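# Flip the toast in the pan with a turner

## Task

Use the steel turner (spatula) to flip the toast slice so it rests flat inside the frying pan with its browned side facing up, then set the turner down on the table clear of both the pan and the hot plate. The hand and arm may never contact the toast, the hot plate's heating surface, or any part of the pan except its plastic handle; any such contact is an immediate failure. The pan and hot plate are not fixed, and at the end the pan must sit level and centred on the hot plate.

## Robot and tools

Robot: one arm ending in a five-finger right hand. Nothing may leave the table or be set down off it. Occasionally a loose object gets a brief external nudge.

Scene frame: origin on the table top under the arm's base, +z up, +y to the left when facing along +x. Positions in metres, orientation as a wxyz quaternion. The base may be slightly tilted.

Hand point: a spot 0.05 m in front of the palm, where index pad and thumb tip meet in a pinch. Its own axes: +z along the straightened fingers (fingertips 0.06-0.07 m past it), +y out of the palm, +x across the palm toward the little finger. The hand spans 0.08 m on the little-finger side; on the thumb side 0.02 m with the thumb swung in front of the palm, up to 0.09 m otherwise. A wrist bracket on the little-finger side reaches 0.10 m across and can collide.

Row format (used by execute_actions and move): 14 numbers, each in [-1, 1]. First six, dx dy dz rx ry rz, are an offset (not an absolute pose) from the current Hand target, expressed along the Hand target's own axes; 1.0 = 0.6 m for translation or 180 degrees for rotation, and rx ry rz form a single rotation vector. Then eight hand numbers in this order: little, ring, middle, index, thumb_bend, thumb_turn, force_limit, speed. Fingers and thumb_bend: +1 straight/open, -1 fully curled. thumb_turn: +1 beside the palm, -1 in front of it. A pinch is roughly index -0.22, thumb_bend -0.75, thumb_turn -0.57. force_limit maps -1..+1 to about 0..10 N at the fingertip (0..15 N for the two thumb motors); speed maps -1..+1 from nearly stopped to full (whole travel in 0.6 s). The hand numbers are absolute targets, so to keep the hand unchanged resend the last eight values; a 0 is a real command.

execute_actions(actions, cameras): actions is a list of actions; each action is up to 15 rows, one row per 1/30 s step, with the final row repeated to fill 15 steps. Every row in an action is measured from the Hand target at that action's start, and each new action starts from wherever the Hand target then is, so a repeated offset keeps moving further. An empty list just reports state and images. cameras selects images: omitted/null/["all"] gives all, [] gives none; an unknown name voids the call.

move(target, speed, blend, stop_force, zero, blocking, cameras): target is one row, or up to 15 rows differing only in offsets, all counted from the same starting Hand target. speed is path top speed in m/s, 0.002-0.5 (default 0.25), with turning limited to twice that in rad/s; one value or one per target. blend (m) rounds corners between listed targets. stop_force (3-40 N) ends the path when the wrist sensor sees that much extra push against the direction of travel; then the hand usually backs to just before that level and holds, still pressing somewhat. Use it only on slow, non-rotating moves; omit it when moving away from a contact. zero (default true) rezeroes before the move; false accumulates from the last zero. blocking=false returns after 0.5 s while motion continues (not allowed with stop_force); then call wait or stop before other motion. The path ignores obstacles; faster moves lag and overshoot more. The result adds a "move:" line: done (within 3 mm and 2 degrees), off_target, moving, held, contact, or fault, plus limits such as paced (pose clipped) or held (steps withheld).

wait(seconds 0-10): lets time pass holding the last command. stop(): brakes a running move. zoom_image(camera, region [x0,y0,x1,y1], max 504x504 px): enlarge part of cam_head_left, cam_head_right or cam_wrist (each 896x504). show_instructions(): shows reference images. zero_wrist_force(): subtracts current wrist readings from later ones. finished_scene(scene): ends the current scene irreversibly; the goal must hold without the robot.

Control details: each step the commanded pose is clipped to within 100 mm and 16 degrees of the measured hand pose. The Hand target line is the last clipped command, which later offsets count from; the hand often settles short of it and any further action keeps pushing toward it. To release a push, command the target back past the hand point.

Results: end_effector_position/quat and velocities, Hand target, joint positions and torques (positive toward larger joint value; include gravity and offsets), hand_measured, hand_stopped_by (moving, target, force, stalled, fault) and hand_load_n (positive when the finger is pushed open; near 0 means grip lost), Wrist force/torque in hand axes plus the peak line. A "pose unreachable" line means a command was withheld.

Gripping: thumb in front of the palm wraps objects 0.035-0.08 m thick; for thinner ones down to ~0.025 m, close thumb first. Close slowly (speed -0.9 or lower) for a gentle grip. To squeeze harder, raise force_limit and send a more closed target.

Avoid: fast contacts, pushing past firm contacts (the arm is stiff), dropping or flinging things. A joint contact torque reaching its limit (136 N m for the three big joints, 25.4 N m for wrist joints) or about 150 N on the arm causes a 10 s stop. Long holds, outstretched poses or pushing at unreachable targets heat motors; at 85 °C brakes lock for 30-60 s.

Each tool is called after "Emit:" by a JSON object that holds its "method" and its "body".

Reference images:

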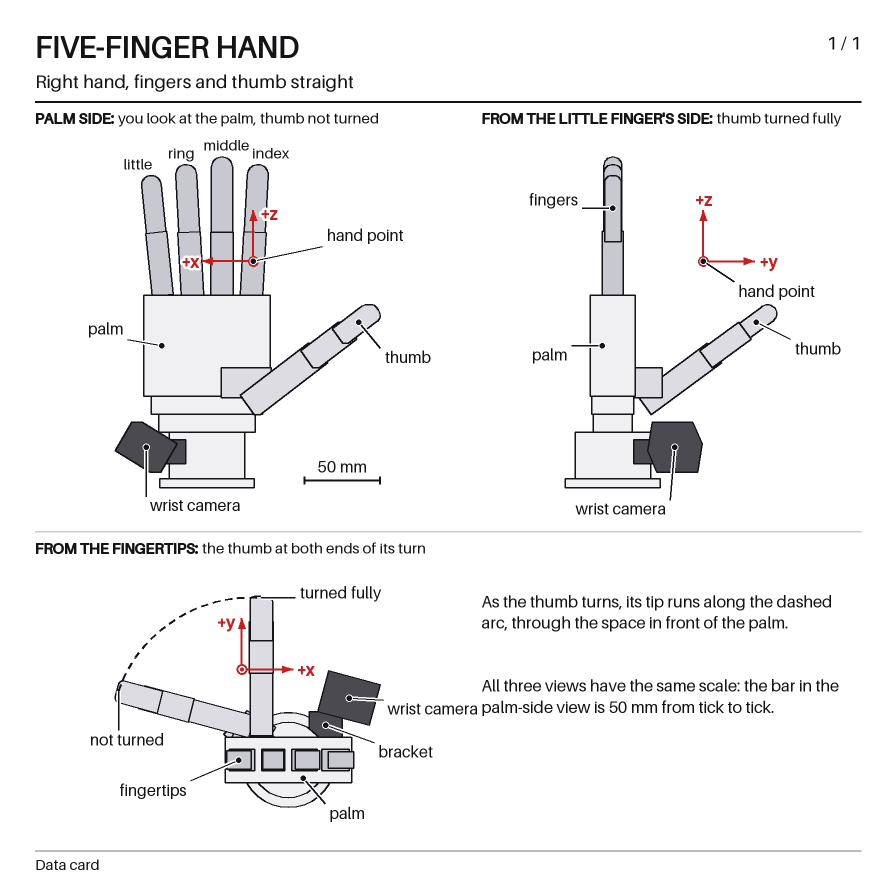

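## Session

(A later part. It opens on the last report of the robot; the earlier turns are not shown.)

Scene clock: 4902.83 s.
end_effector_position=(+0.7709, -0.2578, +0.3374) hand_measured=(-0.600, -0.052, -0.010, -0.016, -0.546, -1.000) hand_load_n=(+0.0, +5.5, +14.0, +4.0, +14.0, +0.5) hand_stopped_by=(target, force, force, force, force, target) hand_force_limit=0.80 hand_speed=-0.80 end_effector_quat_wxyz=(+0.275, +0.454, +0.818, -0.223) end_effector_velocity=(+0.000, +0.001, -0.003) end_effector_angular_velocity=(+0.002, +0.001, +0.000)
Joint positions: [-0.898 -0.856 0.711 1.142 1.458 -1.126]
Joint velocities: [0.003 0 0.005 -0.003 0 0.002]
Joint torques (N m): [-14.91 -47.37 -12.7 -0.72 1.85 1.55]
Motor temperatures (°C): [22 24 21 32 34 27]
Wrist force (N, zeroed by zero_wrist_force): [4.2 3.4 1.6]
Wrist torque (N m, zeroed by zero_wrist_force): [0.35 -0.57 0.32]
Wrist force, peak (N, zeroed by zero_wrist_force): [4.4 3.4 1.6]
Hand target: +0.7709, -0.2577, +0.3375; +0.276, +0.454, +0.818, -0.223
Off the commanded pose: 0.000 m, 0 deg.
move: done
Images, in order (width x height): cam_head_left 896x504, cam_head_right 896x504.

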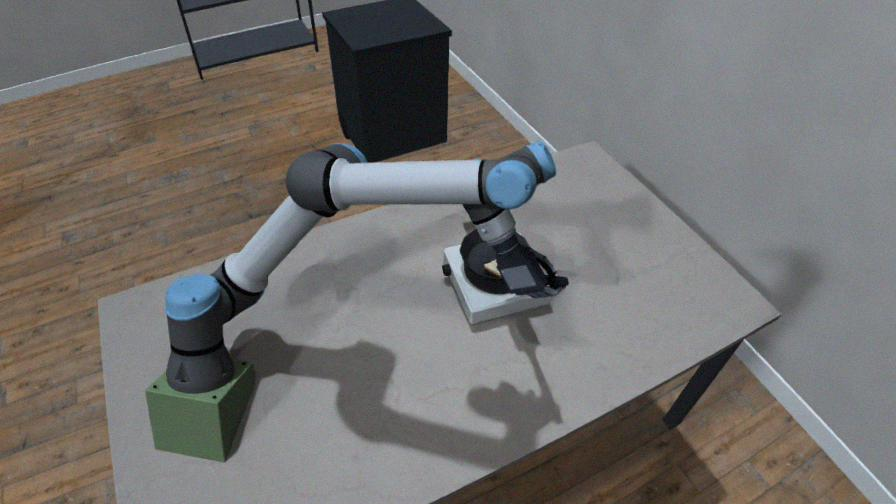

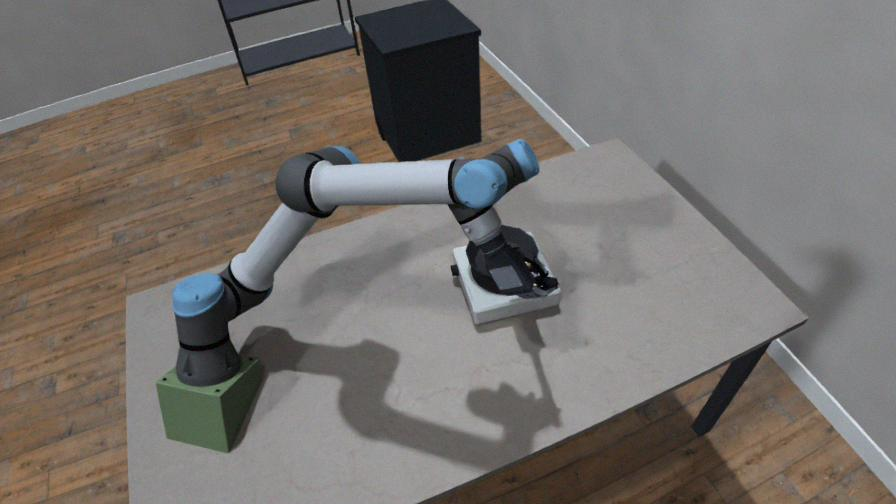

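Emit:
{"method": "move", "body": {"target": [0.1013,0.0703,-0.0082,0,0,0,-0.6,-0.6,-0.6,-0.6,-1,-1,0.8,-0.8], "speed": 0.03, "stop_force": 3, "cameras": ["cam_head_left","cam_head_right"]}}

Emit:
{"method": "zoom_image", "body": {"camera": "cam_head_right", "region": [470, 225, 550, 295]}}

Emit:
{"method": "zoom_image", "body": {"camera": "cam_head_left", "region": [440, 215, 550, 303]}}

Scene clock: 4907.57 s.
end_effector_position=(+0.7726, -0.2460, +0.3297) hand_measured=(-0.600, -0.052, -0.010, -0.016, -0.546, -1.000) hand_load_n=(+0.0, +5.5, +14.5, +4.0, +14.5, +0.5) hand_stopped_by=(target, force, force, force, force, target) hand_force_limit=0.80 hand_speed=-0.80 end_effector_quat_wxyz=(+0.275, +0.454, +0.818, -0.223) end_effector_velocity=(+0.000, +0.000, +0.000) end_effector_angular_velocity=(+0.001, +0.000, -0.001)
Joint positions: [-0.877 -0.872 0.742 1.124 1.47 -1.108]
Joint velocities: [0 0 0.001 0 0 0.001]
Joint torques (N m): [-15.68 -29.9 -12.32 0.18 2.18 1.77]
Motor temperatures (°C): [22 24 21 32 34 27]
Wrist force (N, zeroed by zero_wrist_force): [4.1 3.1 1.4]
Wrist torque (N m, zeroed by zero_wrist_force): [0.30 -0.55 0.28]
Wrist force, peak (N, zeroed by zero_wrist_force): [4.4 3.8 1.6]
Hand target: +0.7726, -0.2460, +0.3297; +0.276, +0.454, +0.818, -0.223
Off the commanded pose: 0.060 m, 0 deg.
move: contact
Images, in order (width x height): cam_head_left 896x504, cam_head_right 896x504.

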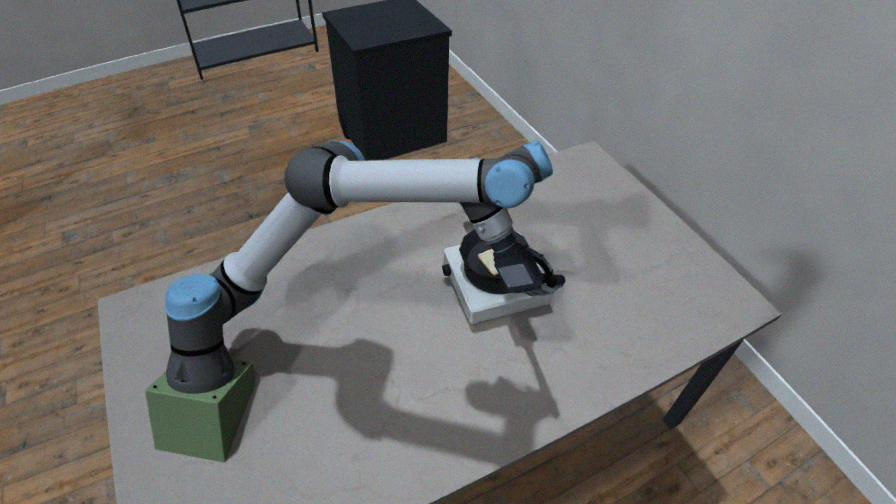

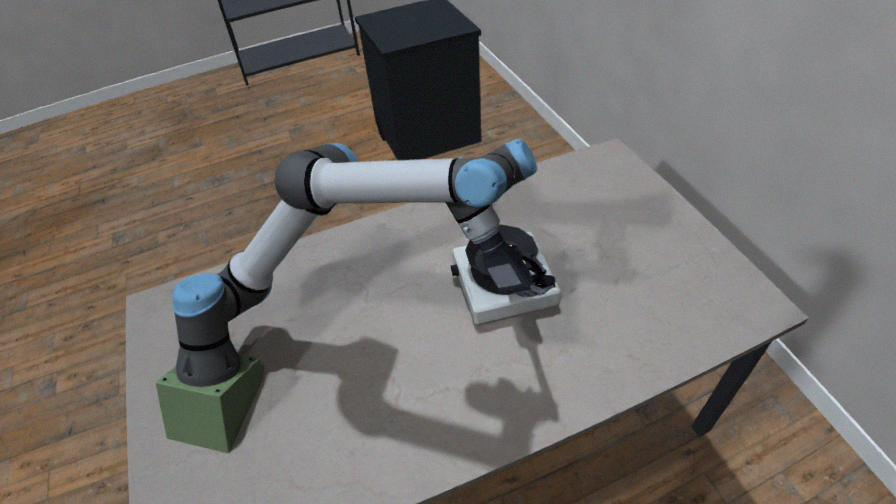

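Scaled by 6.300.

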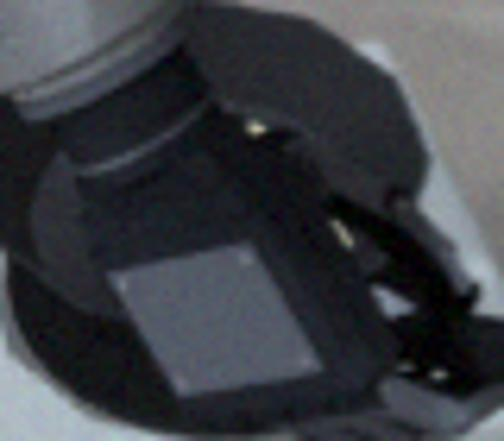

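Scaled by 4.582.

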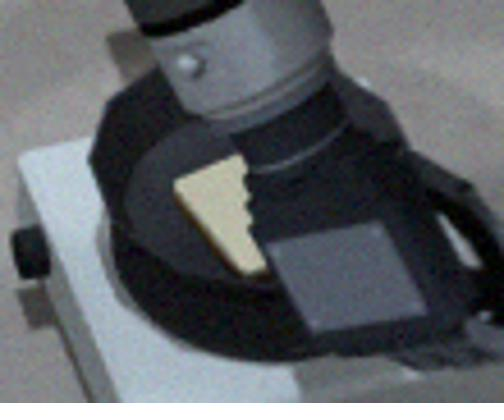

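Emit:
{"method": "move", "body": {"target": [[-0.0825,-0.0572,0.0072,0,0,0,-0.6,-0.6,-0.6,-0.6,-1,-1,0.8,-0.8],[-0.1447,-0.0978,-0.115,0.0467,-0.1,0.06,-0.6,-0.6,-0.6,-0.6,-1,-1,0.8,-0.8],[0.2348,0.0992,-0.4867,0.0934,-0.201,0.1202,-0.6,-0.6,-0.6,-0.6,-1,-1,0.8,-0.8]], "speed": [0.06,0.2,0.2], "blend": [0.01,0.03,0], "cameras": ["cam_head_left","cam_head_right"]}}

Emit:
{"method": "zoom_image", "body": {"camera": "cam_head_right", "region": [450, 215, 560, 303]}}

Emit:
{"method": "zoom_image", "body": {"camera": "cam_head_left", "region": [440, 215, 550, 303]}}

Scene clock: 4932.10 s.
end_effector_position=(+0.6900, +0.0494, +0.4496) hand_measured=(-0.600, -0.052, -0.010, -0.016, -0.546, -1.000) hand_load_n=(+0.0, +4.5, +13.0, +5.5, +12.5, +1.5) hand_stopped_by=(target, force, force, force, force, target) hand_force_limit=0.80 hand_speed=-0.80 end_effector_quat_wxyz=(+0.482, +0.540, +0.554, -0.411) end_effector_velocity=(+0.000, +0.000, +0.001) end_effector_angular_velocity=(-0.002, -0.002, -0.002)
Joint positions: [-0.226 -1.152 0.924 1.348 2.51 -0.112]
Joint velocities: [0 0 0 0.002 0.002 0.003]
Joint torques (N m): [-5.33 -57.3 -13.44 3.48 3.75 2.43]
Motor temperatures (°C): [22 24 21 32 34 27]
Wrist force (N, zeroed by zero_wrist_force): [5.2 2.3 -1.0]
Wrist torque (N m, zeroed by zero_wrist_force): [0.31 -0.33 0.14]
Wrist force, peak (N, zeroed by zero_wrist_force): [5.8 2.2 -2.7]
Hand target: +0.6899, +0.0495, +0.4497; +0.482, +0.540, +0.554, -0.411
Off the commanded pose: 0.000 m, 0 deg.
move: done
Images, in order (width x height): cam_head_left 896x504, cam_head_right 896x504.

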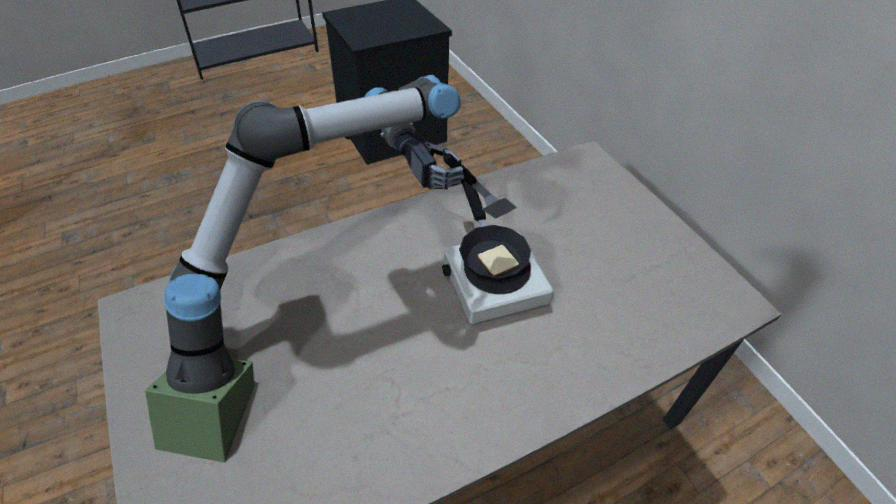

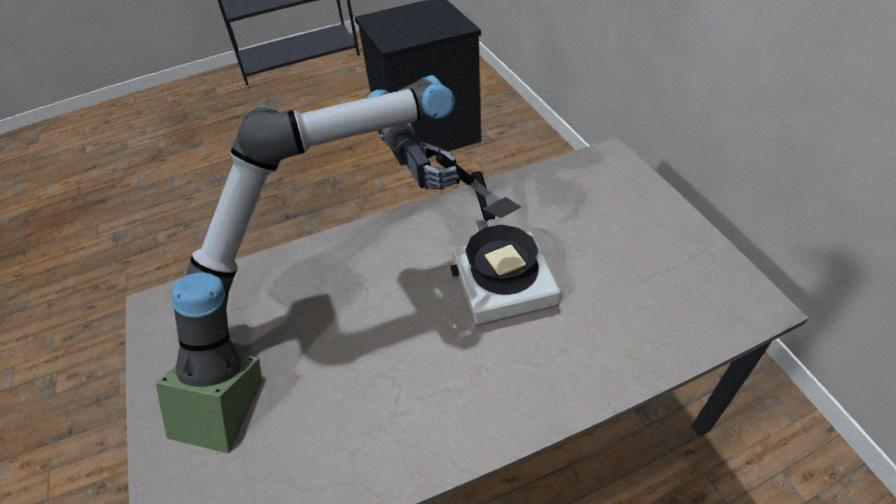

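Scaled by 4.582.

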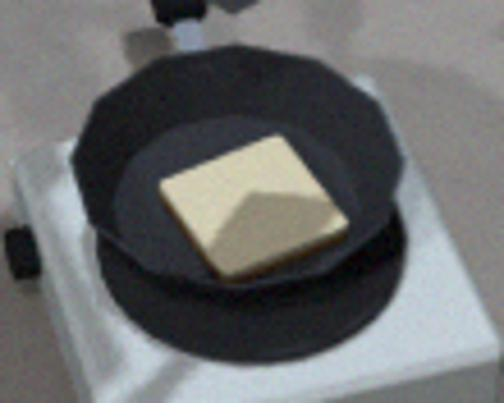

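Scaled by 4.582.

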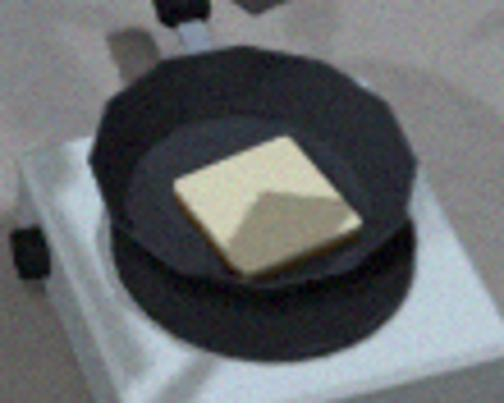

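Emit:
{"method": "wait", "body": {"seconds": 0, "cameras": ["cam_head_right"]}}

Emit:
{"method": "zoom_image", "body": {"camera": "cam_head_right", "region": [440, 205, 580, 305]}}

Scene clock: 4952.33 s.
end_effector_position=(+0.6899, +0.0495, +0.4497) hand_measured=(-0.600, -0.052, -0.010, -0.016, -0.546, -1.000) hand_load_n=(+0.0, +4.0, +13.5, +5.5, +12.5, +1.0) hand_stopped_by=(target, force, force, force, force, target) hand_force_limit=0.80 hand_speed=-0.80 end_effector_quat_wxyz=(+0.482, +0.540, +0.554, -0.411) end_effector_velocity=(+0.000, -0.001, +0.000) end_effector_angular_velocity=(+0.000, -0.001, -0.001)
Joint positions: [-0.226 -1.152 0.924 1.349 2.51 -0.112]
Joint velocities: [-0.001 0 0 -0.001 0 0]
Joint torques (N m): [-4.92 -56.09 -13.51 3.74 3.4 2.37]
Motor temperatures (°C): [22 24 21 32 34 27]
Wrist force (N, zeroed by zero_wrist_force): [5.3 2.4 -0.9]
Wrist torque (N m, zeroed by zero_wrist_force): [0.31 -0.36 0.15]
Wrist force, peak (N, zeroed by zero_wrist_force): [5.5 2.5 -0.7]
Hand target: +0.6899, +0.0495, +0.4497; +0.482, +0.540, +0.554, -0.411
Off the commanded pose: 0.000 m, 0 deg.
Images, in order (width x height): cam_head_right 896x504.

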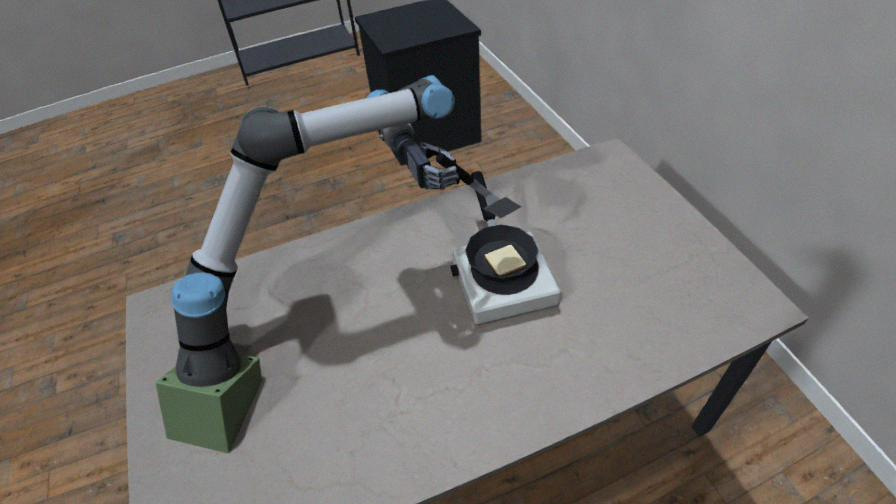

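Scaled by 3.600.

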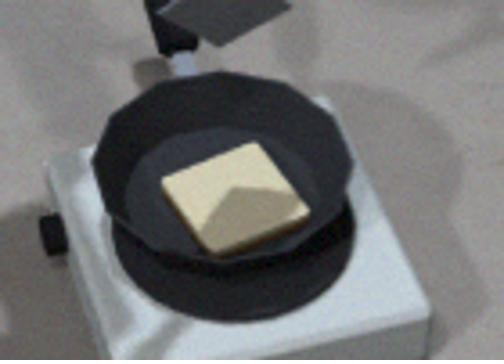

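Emit:
{"method": "move", "body": {"target": [[-0.0005,-0.0392,-0.0103,0,0,0,-0.6,-0.6,-0.6,-0.6,-1,-1,0.8,-0.8],[0.197,-0.0517,0.0282,0,0,0,-0.6,-0.6,-0.6,-0.6,-1,-1,0.8,-0.8],[0.1792,-0.0623,0.1165,0,0,0,-0.6,-0.6,-0.6,-0.6,-1,-1,0.8,-0.8]], "speed": [0.1,0.05,0.03], "stop_force": 4, "cameras": ["cam_head_left","cam_head_right"]}}

Emit:
{"method": "zoom_image", "body": {"camera": "cam_head_right", "region": [440, 205, 580, 305]}}

Emit:
{"method": "zoom_image", "body": {"camera": "cam_head_left", "region": [460, 205, 600, 305]}}

Scene clock: 4969.47 s.
end_effector_position=(+0.6643, +0.0001, +0.3283) hand_measured=(-0.600, -0.052, -0.010, -0.016, -0.546, -1.000) hand_load_n=(+0.0, +3.5, +12.5, +6.5, +12.0, +1.5) hand_stopped_by=(target, force, force, force, force, target) hand_force_limit=0.80 hand_speed=-0.80 end_effector_quat_wxyz=(+0.482, +0.540, +0.554, -0.411) end_effector_velocity=(+0.000, +0.001, +0.001) end_effector_angular_velocity=(+0.000, +0.000, +0.000)
Joint positions: [-0.217 -1.142 1.254 1.02 2.514 -0.099]
Joint velocities: [0.001 0 -0.001 0.002 0.001 0.001]
Joint torques (N m): [-4.55 -30.9 -22.13 4.02 3.54 2.42]
Motor temperatures (°C): [22 24 21 32 34 27]
Wrist force (N, zeroed by zero_wrist_force): [4.9 2.2 -1.1]
Wrist torque (N m, zeroed by zero_wrist_force): [0.28 -0.33 0.19]
Wrist force, peak (N, zeroed by zero_wrist_force): [6.0 2.4 -0.7]
Hand target: +0.6643, +0.0001, +0.3283; +0.482, +0.540, +0.554, -0.411
Off the commanded pose: 0.000 m, 0 deg.
move: done
Images, in order (width x height): cam_head_left 896x504, cam_head_right 896x504.

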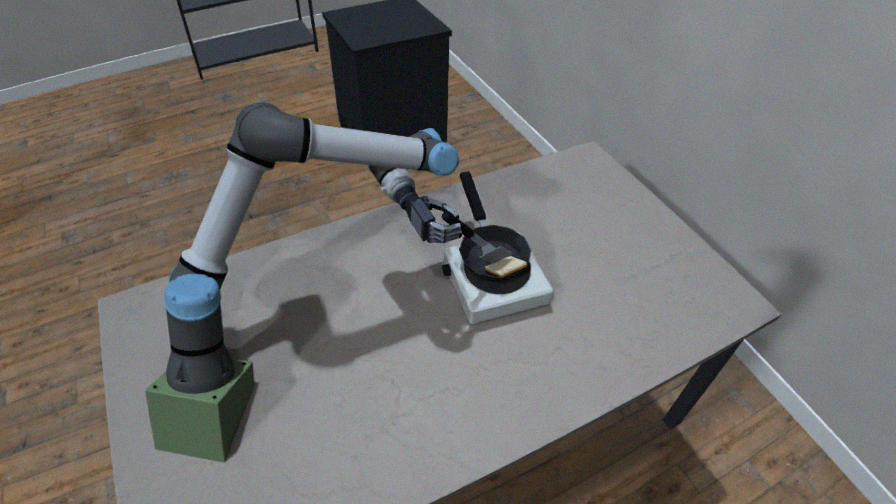

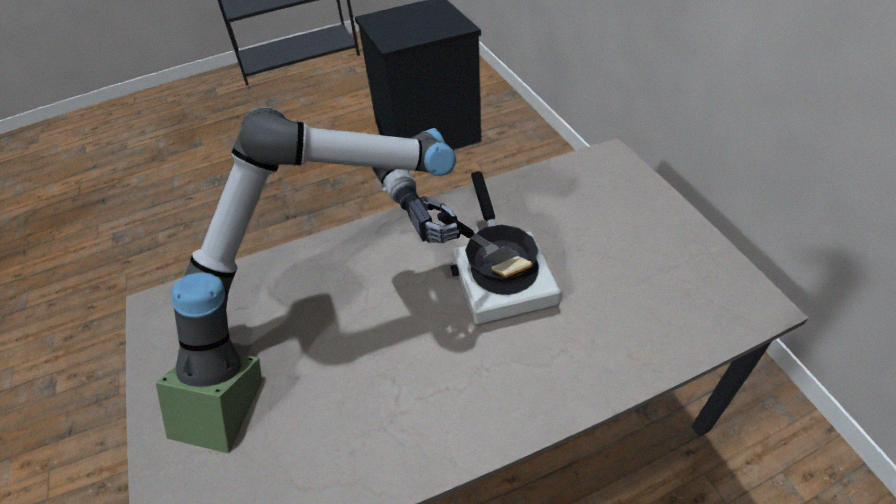

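Scaled by 3.600.

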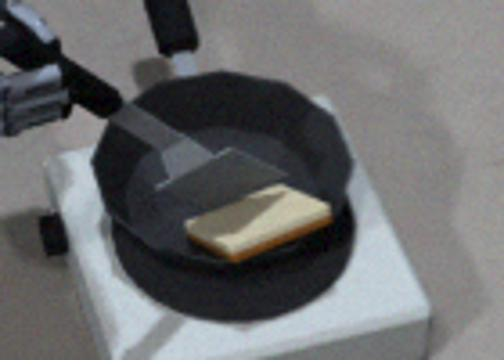

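Scaled by 3.600.

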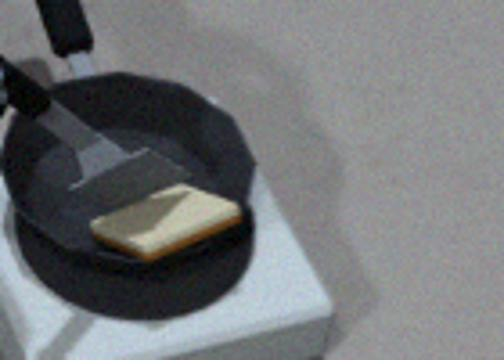

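Emit:
{"method": "move", "body": {"target": [-0.0066,-0.0039,0.0327,0,0,0,-0.6,-0.6,-0.6,-0.6,-1,-1,0.8,-0.8], "speed": 0.03, "stop_force": 4, "cameras": ["cam_head_right"]}}

Emit:
{"method": "zoom_image", "body": {"camera": "cam_head_right", "region": [440, 205, 580, 305]}}

Scene clock: 4973.97 s.
end_effector_position=(+0.6636, -0.0200, +0.3282) hand_measured=(-0.600, -0.052, -0.010, -0.016, -0.546, -1.000) hand_load_n=(+0.0, +3.5, +12.5, +7.0, +12.0, +2.0) hand_stopped_by=(target, force, force, force, force, target) hand_force_limit=0.80 hand_speed=-0.80 end_effector_quat_wxyz=(+0.482, +0.540, +0.554, -0.411) end_effector_velocity=(+0.000, +0.000, +0.000) end_effector_angular_velocity=(+0.000, +0.000, +0.000)
Joint positions: [-0.256 -1.154 1.281 0.958 2.497 -0.157]
Joint velocities: [0 0 0 -0.001 0.001 0.001]
Joint torques (N m): [-5.16 -33.85 -21.6 4.06 3.54 2.37]
Motor temperatures (°C): [22 24 21 32 34 27]
Wrist force (N, zeroed by zero_wrist_force): [4.7 1.9 -0.9]
Wrist torque (N m, zeroed by zero_wrist_force): [0.20 -0.32 0.20]
Wrist force, peak (N, zeroed by zero_wrist_force): [5.0 2.1 -1.2]
Hand target: +0.6636, -0.0200, +0.3281; +0.482, +0.540, +0.554, -0.411
Off the commanded pose: 0.000 m, 0 deg.
move: done
Images, in order (width x height): cam_head_right 896x504.

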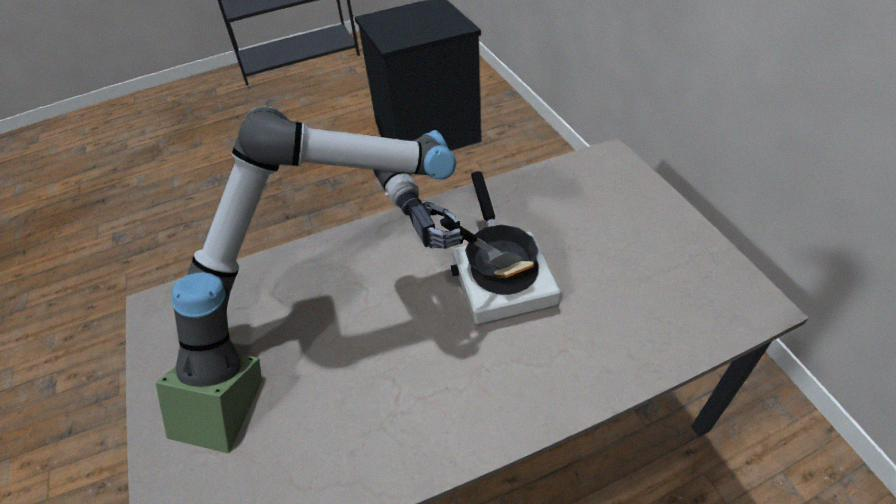

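Scaled by 3.600.

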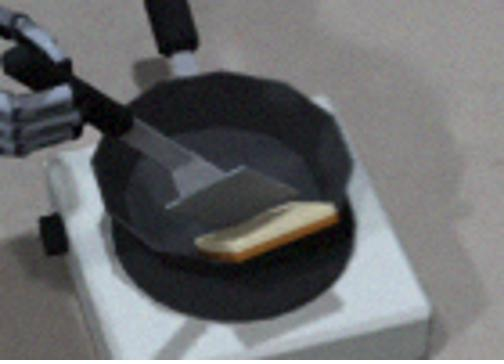

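Emit:
{"method": "move", "body": {"target": [-0.0049,-0.0029,0.0245,0,0,0,-0.6,-0.6,-0.6,-0.6,-1,-1,0.8,-0.8], "speed": 0.03, "stop_force": 4, "cameras": ["cam_head_right","cam_head_left"]}}

Emit:
{"method": "zoom_image", "body": {"camera": "cam_head_right", "region": [440, 205, 580, 305]}}

Emit:
{"method": "zoom_image", "body": {"camera": "cam_head_left", "region": [460, 205, 600, 305]}}

Scene clock: 4978.40 s.
end_effector_position=(+0.6630, -0.0351, +0.3280) hand_measured=(-0.600, -0.052, -0.010, -0.016, -0.546, -1.000) hand_load_n=(-0.5, +3.5, +12.5, +7.0, +12.0, +2.0) hand_stopped_by=(target, force, force, force, force, target) hand_force_limit=0.80 hand_speed=-0.80 end_effector_quat_wxyz=(+0.482, +0.540, +0.554, -0.411) end_effector_velocity=(+0.000, +0.000, +0.000) end_effector_angular_velocity=(+0.000, +0.001, +0.000)
Joint positions: [-0.285 -1.161 1.3 0.913 2.483 -0.198]
Joint velocities: [0 0 0 0 0 -0.002]
Joint torques (N m): [-5.76 -34.33 -22.86 3.83 3.67 2.31]
Motor temperatures (°C): [22 24 21 32 34 27]
Wrist force (N, zeroed by zero_wrist_force): [5.0 2.2 -1.0]
Wrist torque (N m, zeroed by zero_wrist_force): [0.24 -0.35 0.25]
Wrist force, peak (N, zeroed by zero_wrist_force): [5.1 2.3 -1.6]
Hand target: +0.6630, -0.0351, +0.3280; +0.482, +0.540, +0.554, -0.411
Off the commanded pose: 0.000 m, 0 deg.
move: done
Images, in order (width x height): cam_head_left 896x504, cam_head_right 896x504.

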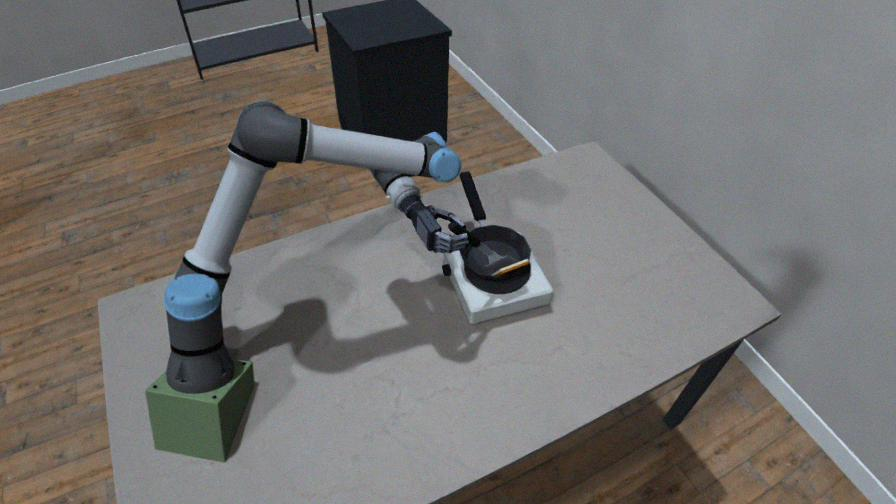

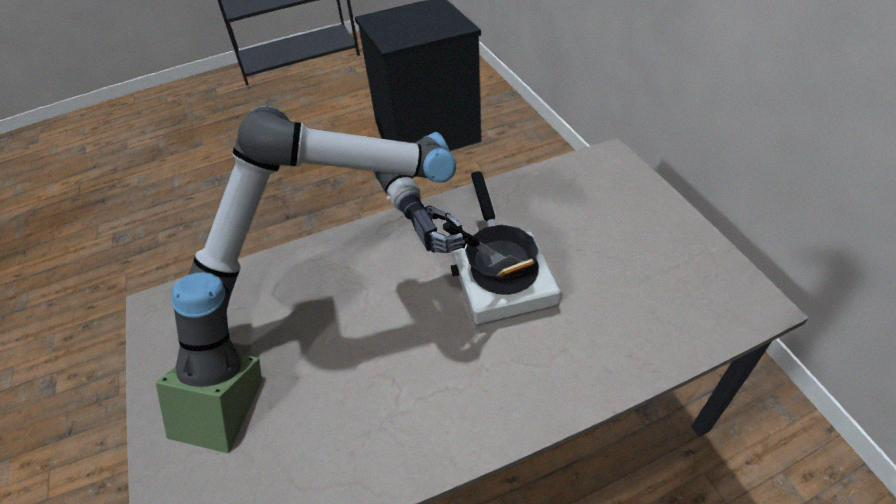

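Scaled by 3.600.

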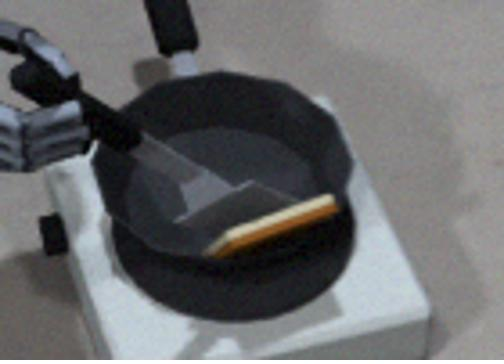

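Scaled by 3.600.

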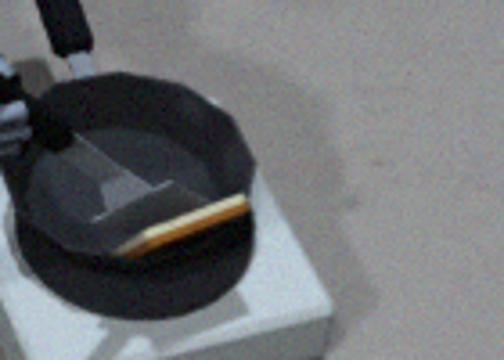

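Emit:
{"method": "move", "body": {"target": [-0.0033,-0.00195,0.0164,0,0,0,-0.6,-0.6,-0.6,-0.6,-1,-1,0.8,-0.8], "speed": 0.03, "stop_force": 4, "cameras": ["cam_head_right","cam_head_left"]}}

Emit:
{"method": "zoom_image", "body": {"camera": "cam_head_right", "region": [440, 205, 580, 305]}}

Emit:
{"method": "zoom_image", "body": {"camera": "cam_head_left", "region": [460, 205, 600, 305]}}

Scene clock: 4983.13 s.
end_effector_position=(+0.6627, -0.0452, +0.3279) hand_measured=(-0.600, -0.052, -0.010, -0.016, -0.546, -1.000) hand_load_n=(+0.0, +0.5, +9.5, +11.0, +10.0, +5.5) hand_stopped_by=(target, force, force, force, force, target) hand_force_limit=0.80 hand_speed=-0.80 end_effector_quat_wxyz=(+0.482, +0.540, +0.554, -0.411) end_effector_velocity=(+0.001, +0.001, +0.000) end_effector_angular_velocity=(+0.001, +0.000, +0.002)
Joint positions: [-0.304 -1.165 1.312 0.884 2.473 -0.225]
Joint velocities: [0.001 0 -0.001 -0.002 -0.001 -0.001]
Joint torques (N m): [-6.75 -36.9 -22.59 4.08 4.09 2.36]
Motor temperatures (°C): [22 24 21 32 34 27]
Wrist force (N, zeroed by zero_wrist_force): [5.1 2.7 -2.1]
Wrist torque (N m, zeroed by zero_wrist_force): [0.12 -0.07 0.27]
Wrist force, peak (N, zeroed by zero_wrist_force): [5.4 2.9 -2.2]
Hand target: +0.6627, -0.0452, +0.3279; +0.482, +0.540, +0.554, -0.411
Off the commanded pose: 0.000 m, 0 deg.
move: done
Images, in order (width x height): cam_head_left 896x504, cam_head_right 896x504.

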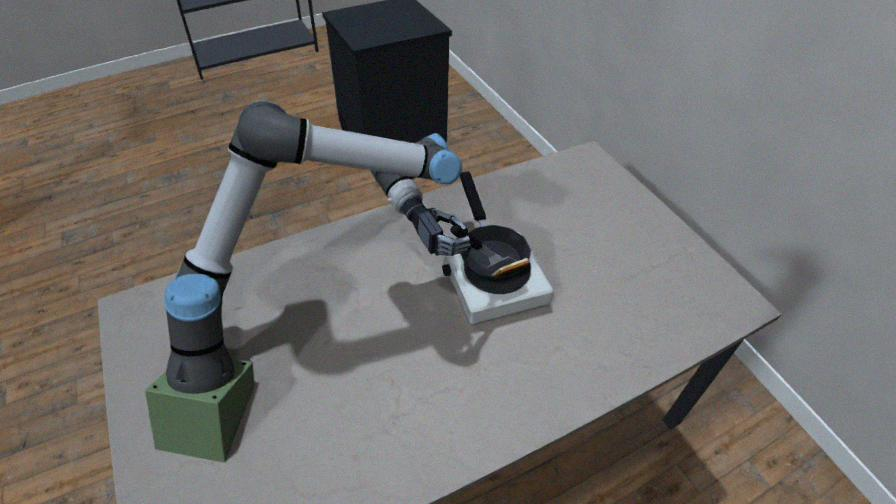

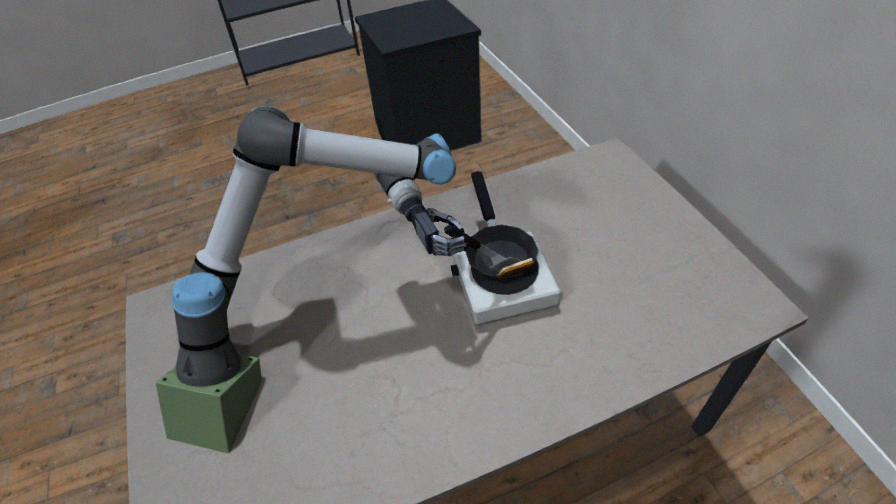

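Scaled by 3.600.

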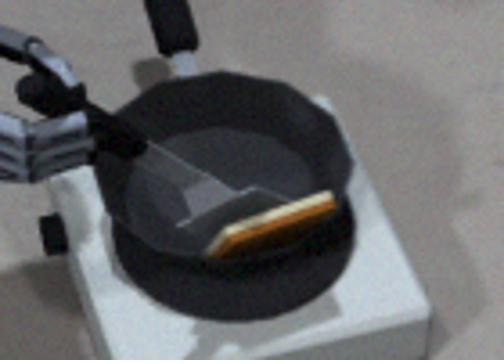

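Scaled by 3.600.

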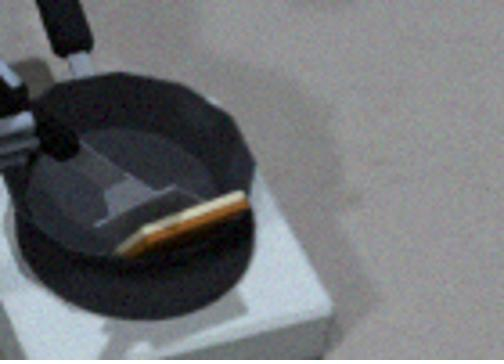

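Emit:
{"method": "move", "body": {"target": [[0.0049,0.0029,-0.0245,0,0,0,-0.6,-0.6,-0.6,-0.6,-1,-1,0.8,-0.8],[-0.1729,0.0126,-0.0713,0,0,0,-0.6,-0.6,-0.6,-0.6,-1,-1,0.8,-0.8]], "speed": [0.03,0.1], "cameras": ["cam_head_right","cam_head_left"]}}

Emit:
{"method": "zoom_image", "body": {"camera": "cam_head_right", "region": [460, 215, 560, 300]}}

Emit:
{"method": "zoom_image", "body": {"camera": "cam_head_left", "region": [450, 215, 550, 300]}}

Scene clock: 4988.73 s.
end_effector_position=(+0.6612, -0.0238, +0.4384) hand_measured=(-0.600, -0.052, -0.010, -0.016, -0.546, -1.000) hand_load_n=(+0.0, +5.0, +13.0, +5.5, +13.0, +1.0) hand_stopped_by=(target, force, force, force, force, target) hand_force_limit=0.80 hand_speed=-0.80 end_effector_quat_wxyz=(+0.482, +0.540, +0.554, -0.411) end_effector_velocity=(+0.000, -0.001, -0.002) end_effector_angular_velocity=(-0.001, -0.003, -0.001)
Joint positions: [-0.368 -1.269 1.171 1.063 2.438 -0.31]
Joint velocities: [0.002 0.002 0.004 -0.004 0.002 0.005]
Joint torques (N m): [-5.49 -25.05 -11.45 -0.96 3.55 2.55]
Motor temperatures (°C): [22 24 21 32 34 27]
Wrist force (N, zeroed by zero_wrist_force): [4.8 3.1 -1.0]
Wrist torque (N m, zeroed by zero_wrist_force): [0.44 -0.31 0.20]
Wrist force, peak (N, zeroed by zero_wrist_force): [6.4 2.3 -0.8]
Hand target: +0.6613, -0.0238, +0.4383; +0.482, +0.540, +0.554, -0.411
Off the commanded pose: 0.000 m, 0 deg.
move: done
Images, in order (width x height): cam_head_left 896x504, cam_head_right 896x504.

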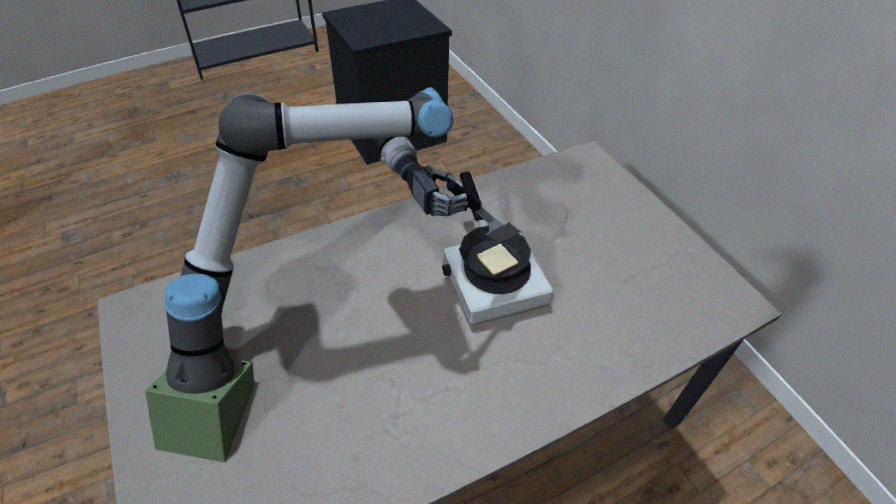

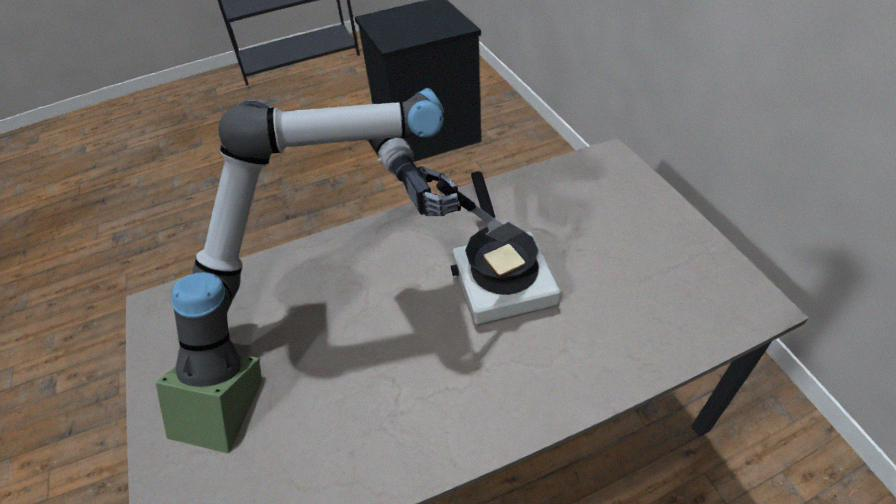

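Scaled by 5.040.

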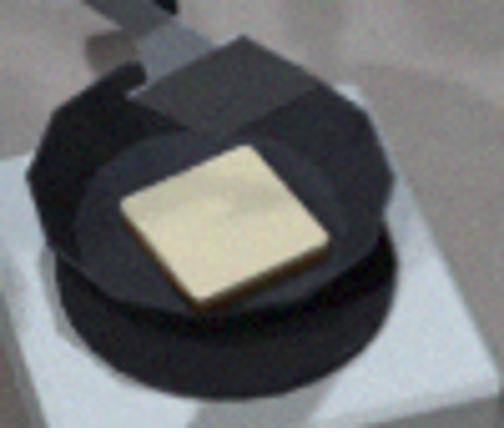

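Scaled by 5.040.

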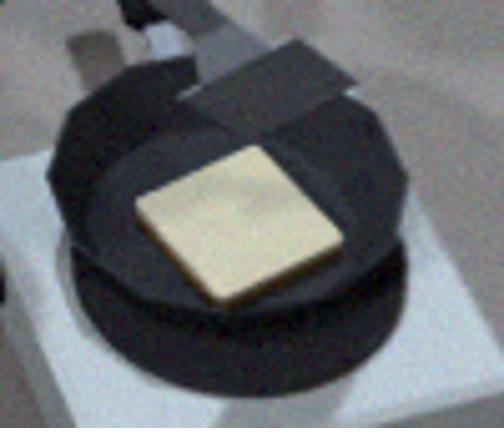

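Emit:
{"method": "move", "body": {"target": [[0.008,0.0937,-0.115,0,0,0,-0.6,-0.6,-0.6,-0.6,-1,-1,0.8,-0.8],[0.0075,0.0545,-0.1253,0,0,0,-0.6,-0.6,-0.6,-0.6,-1,-1,0.8,-0.8],[0.205,0.042,-0.0868,0,0,0,-0.6,-0.6,-0.6,-0.6,-1,-1,0.8,-0.8],[0.1839,0.0295,0.0179,0,0,0,-0.6,-0.6,-0.6,-0.6,-1,-1,0.8,-0.8]], "speed": [0.1,0.1,0.05,0.03], "stop_force": 4, "cameras": ["cam_head_left","cam_head_right"]}}

Emit:
{"method": "zoom_image", "body": {"camera": "cam_head_right", "region": [460, 215, 560, 300]}}

Emit:
{"method": "zoom_image", "body": {"camera": "cam_head_left", "region": [450, 215, 550, 300]}}

Scene clock: 5020.07 s.
end_effector_position=(+0.6852, -0.0106, +0.3294) hand_measured=(-0.600, -0.052, -0.010, -0.016, -0.546, -1.000) hand_load_n=(+0.0, +4.5, +12.5, +6.0, +13.0, +1.5) hand_stopped_by=(target, force, force, force, force, target) hand_force_limit=0.80 hand_speed=-0.80 end_effector_quat_wxyz=(+0.482, +0.540, +0.554, -0.411) end_effector_velocity=(+0.000, +0.000, +0.000) end_effector_angular_velocity=(-0.002, +0.000, +0.000)
Joint positions: [-0.237 -1.1 1.18 1.027 2.505 -0.129]
Joint velocities: [-0.001 0 0 -0.002 0.001 -0.002]
Joint torques (N m): [-5.51 -33.64 -22.19 4.02 3.56 2.43]
Motor temperatures (°C): [22 24 21 32 34 27]
Wrist force (N, zeroed by zero_wrist_force): [5.2 2.3 -1.0]
Wrist torque (N m, zeroed by zero_wrist_force): [0.28 -0.35 0.20]
Wrist force, peak (N, zeroed by zero_wrist_force): [5.6 3.8 -1.6]
Hand target: +0.6852, -0.0106, +0.3294; +0.482, +0.540, +0.554, -0.411
Off the commanded pose: 0.000 m, 0 deg.
move: done
Images, in order (width x height): cam_head_left 896x504, cam_head_right 896x504.

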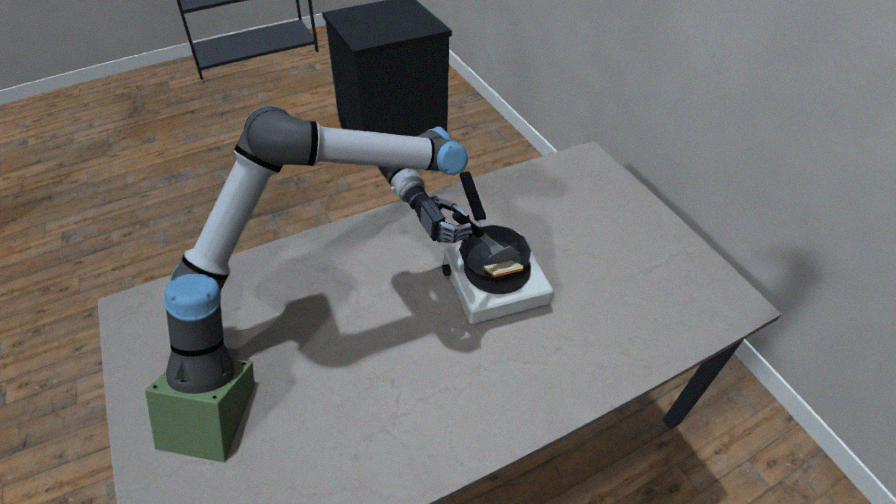

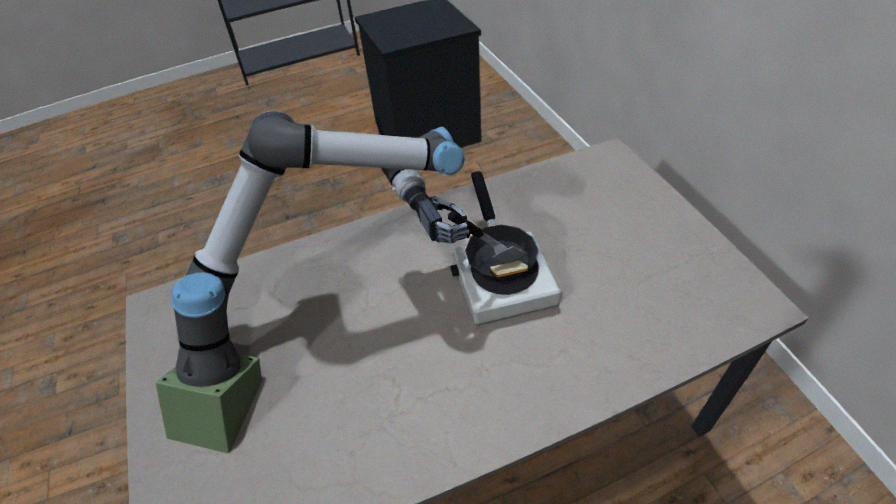

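Scaled by 5.040.

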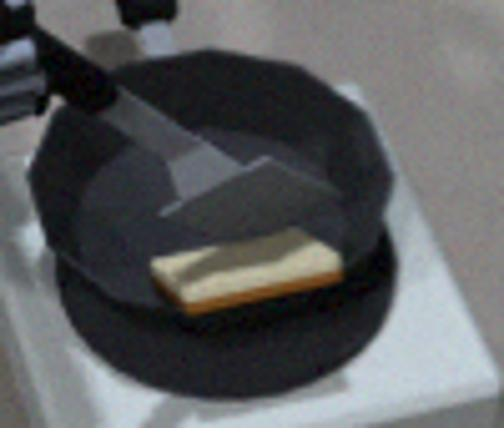

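Scaled by 5.040.

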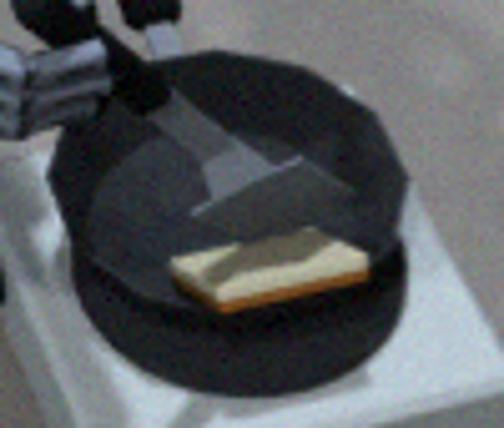

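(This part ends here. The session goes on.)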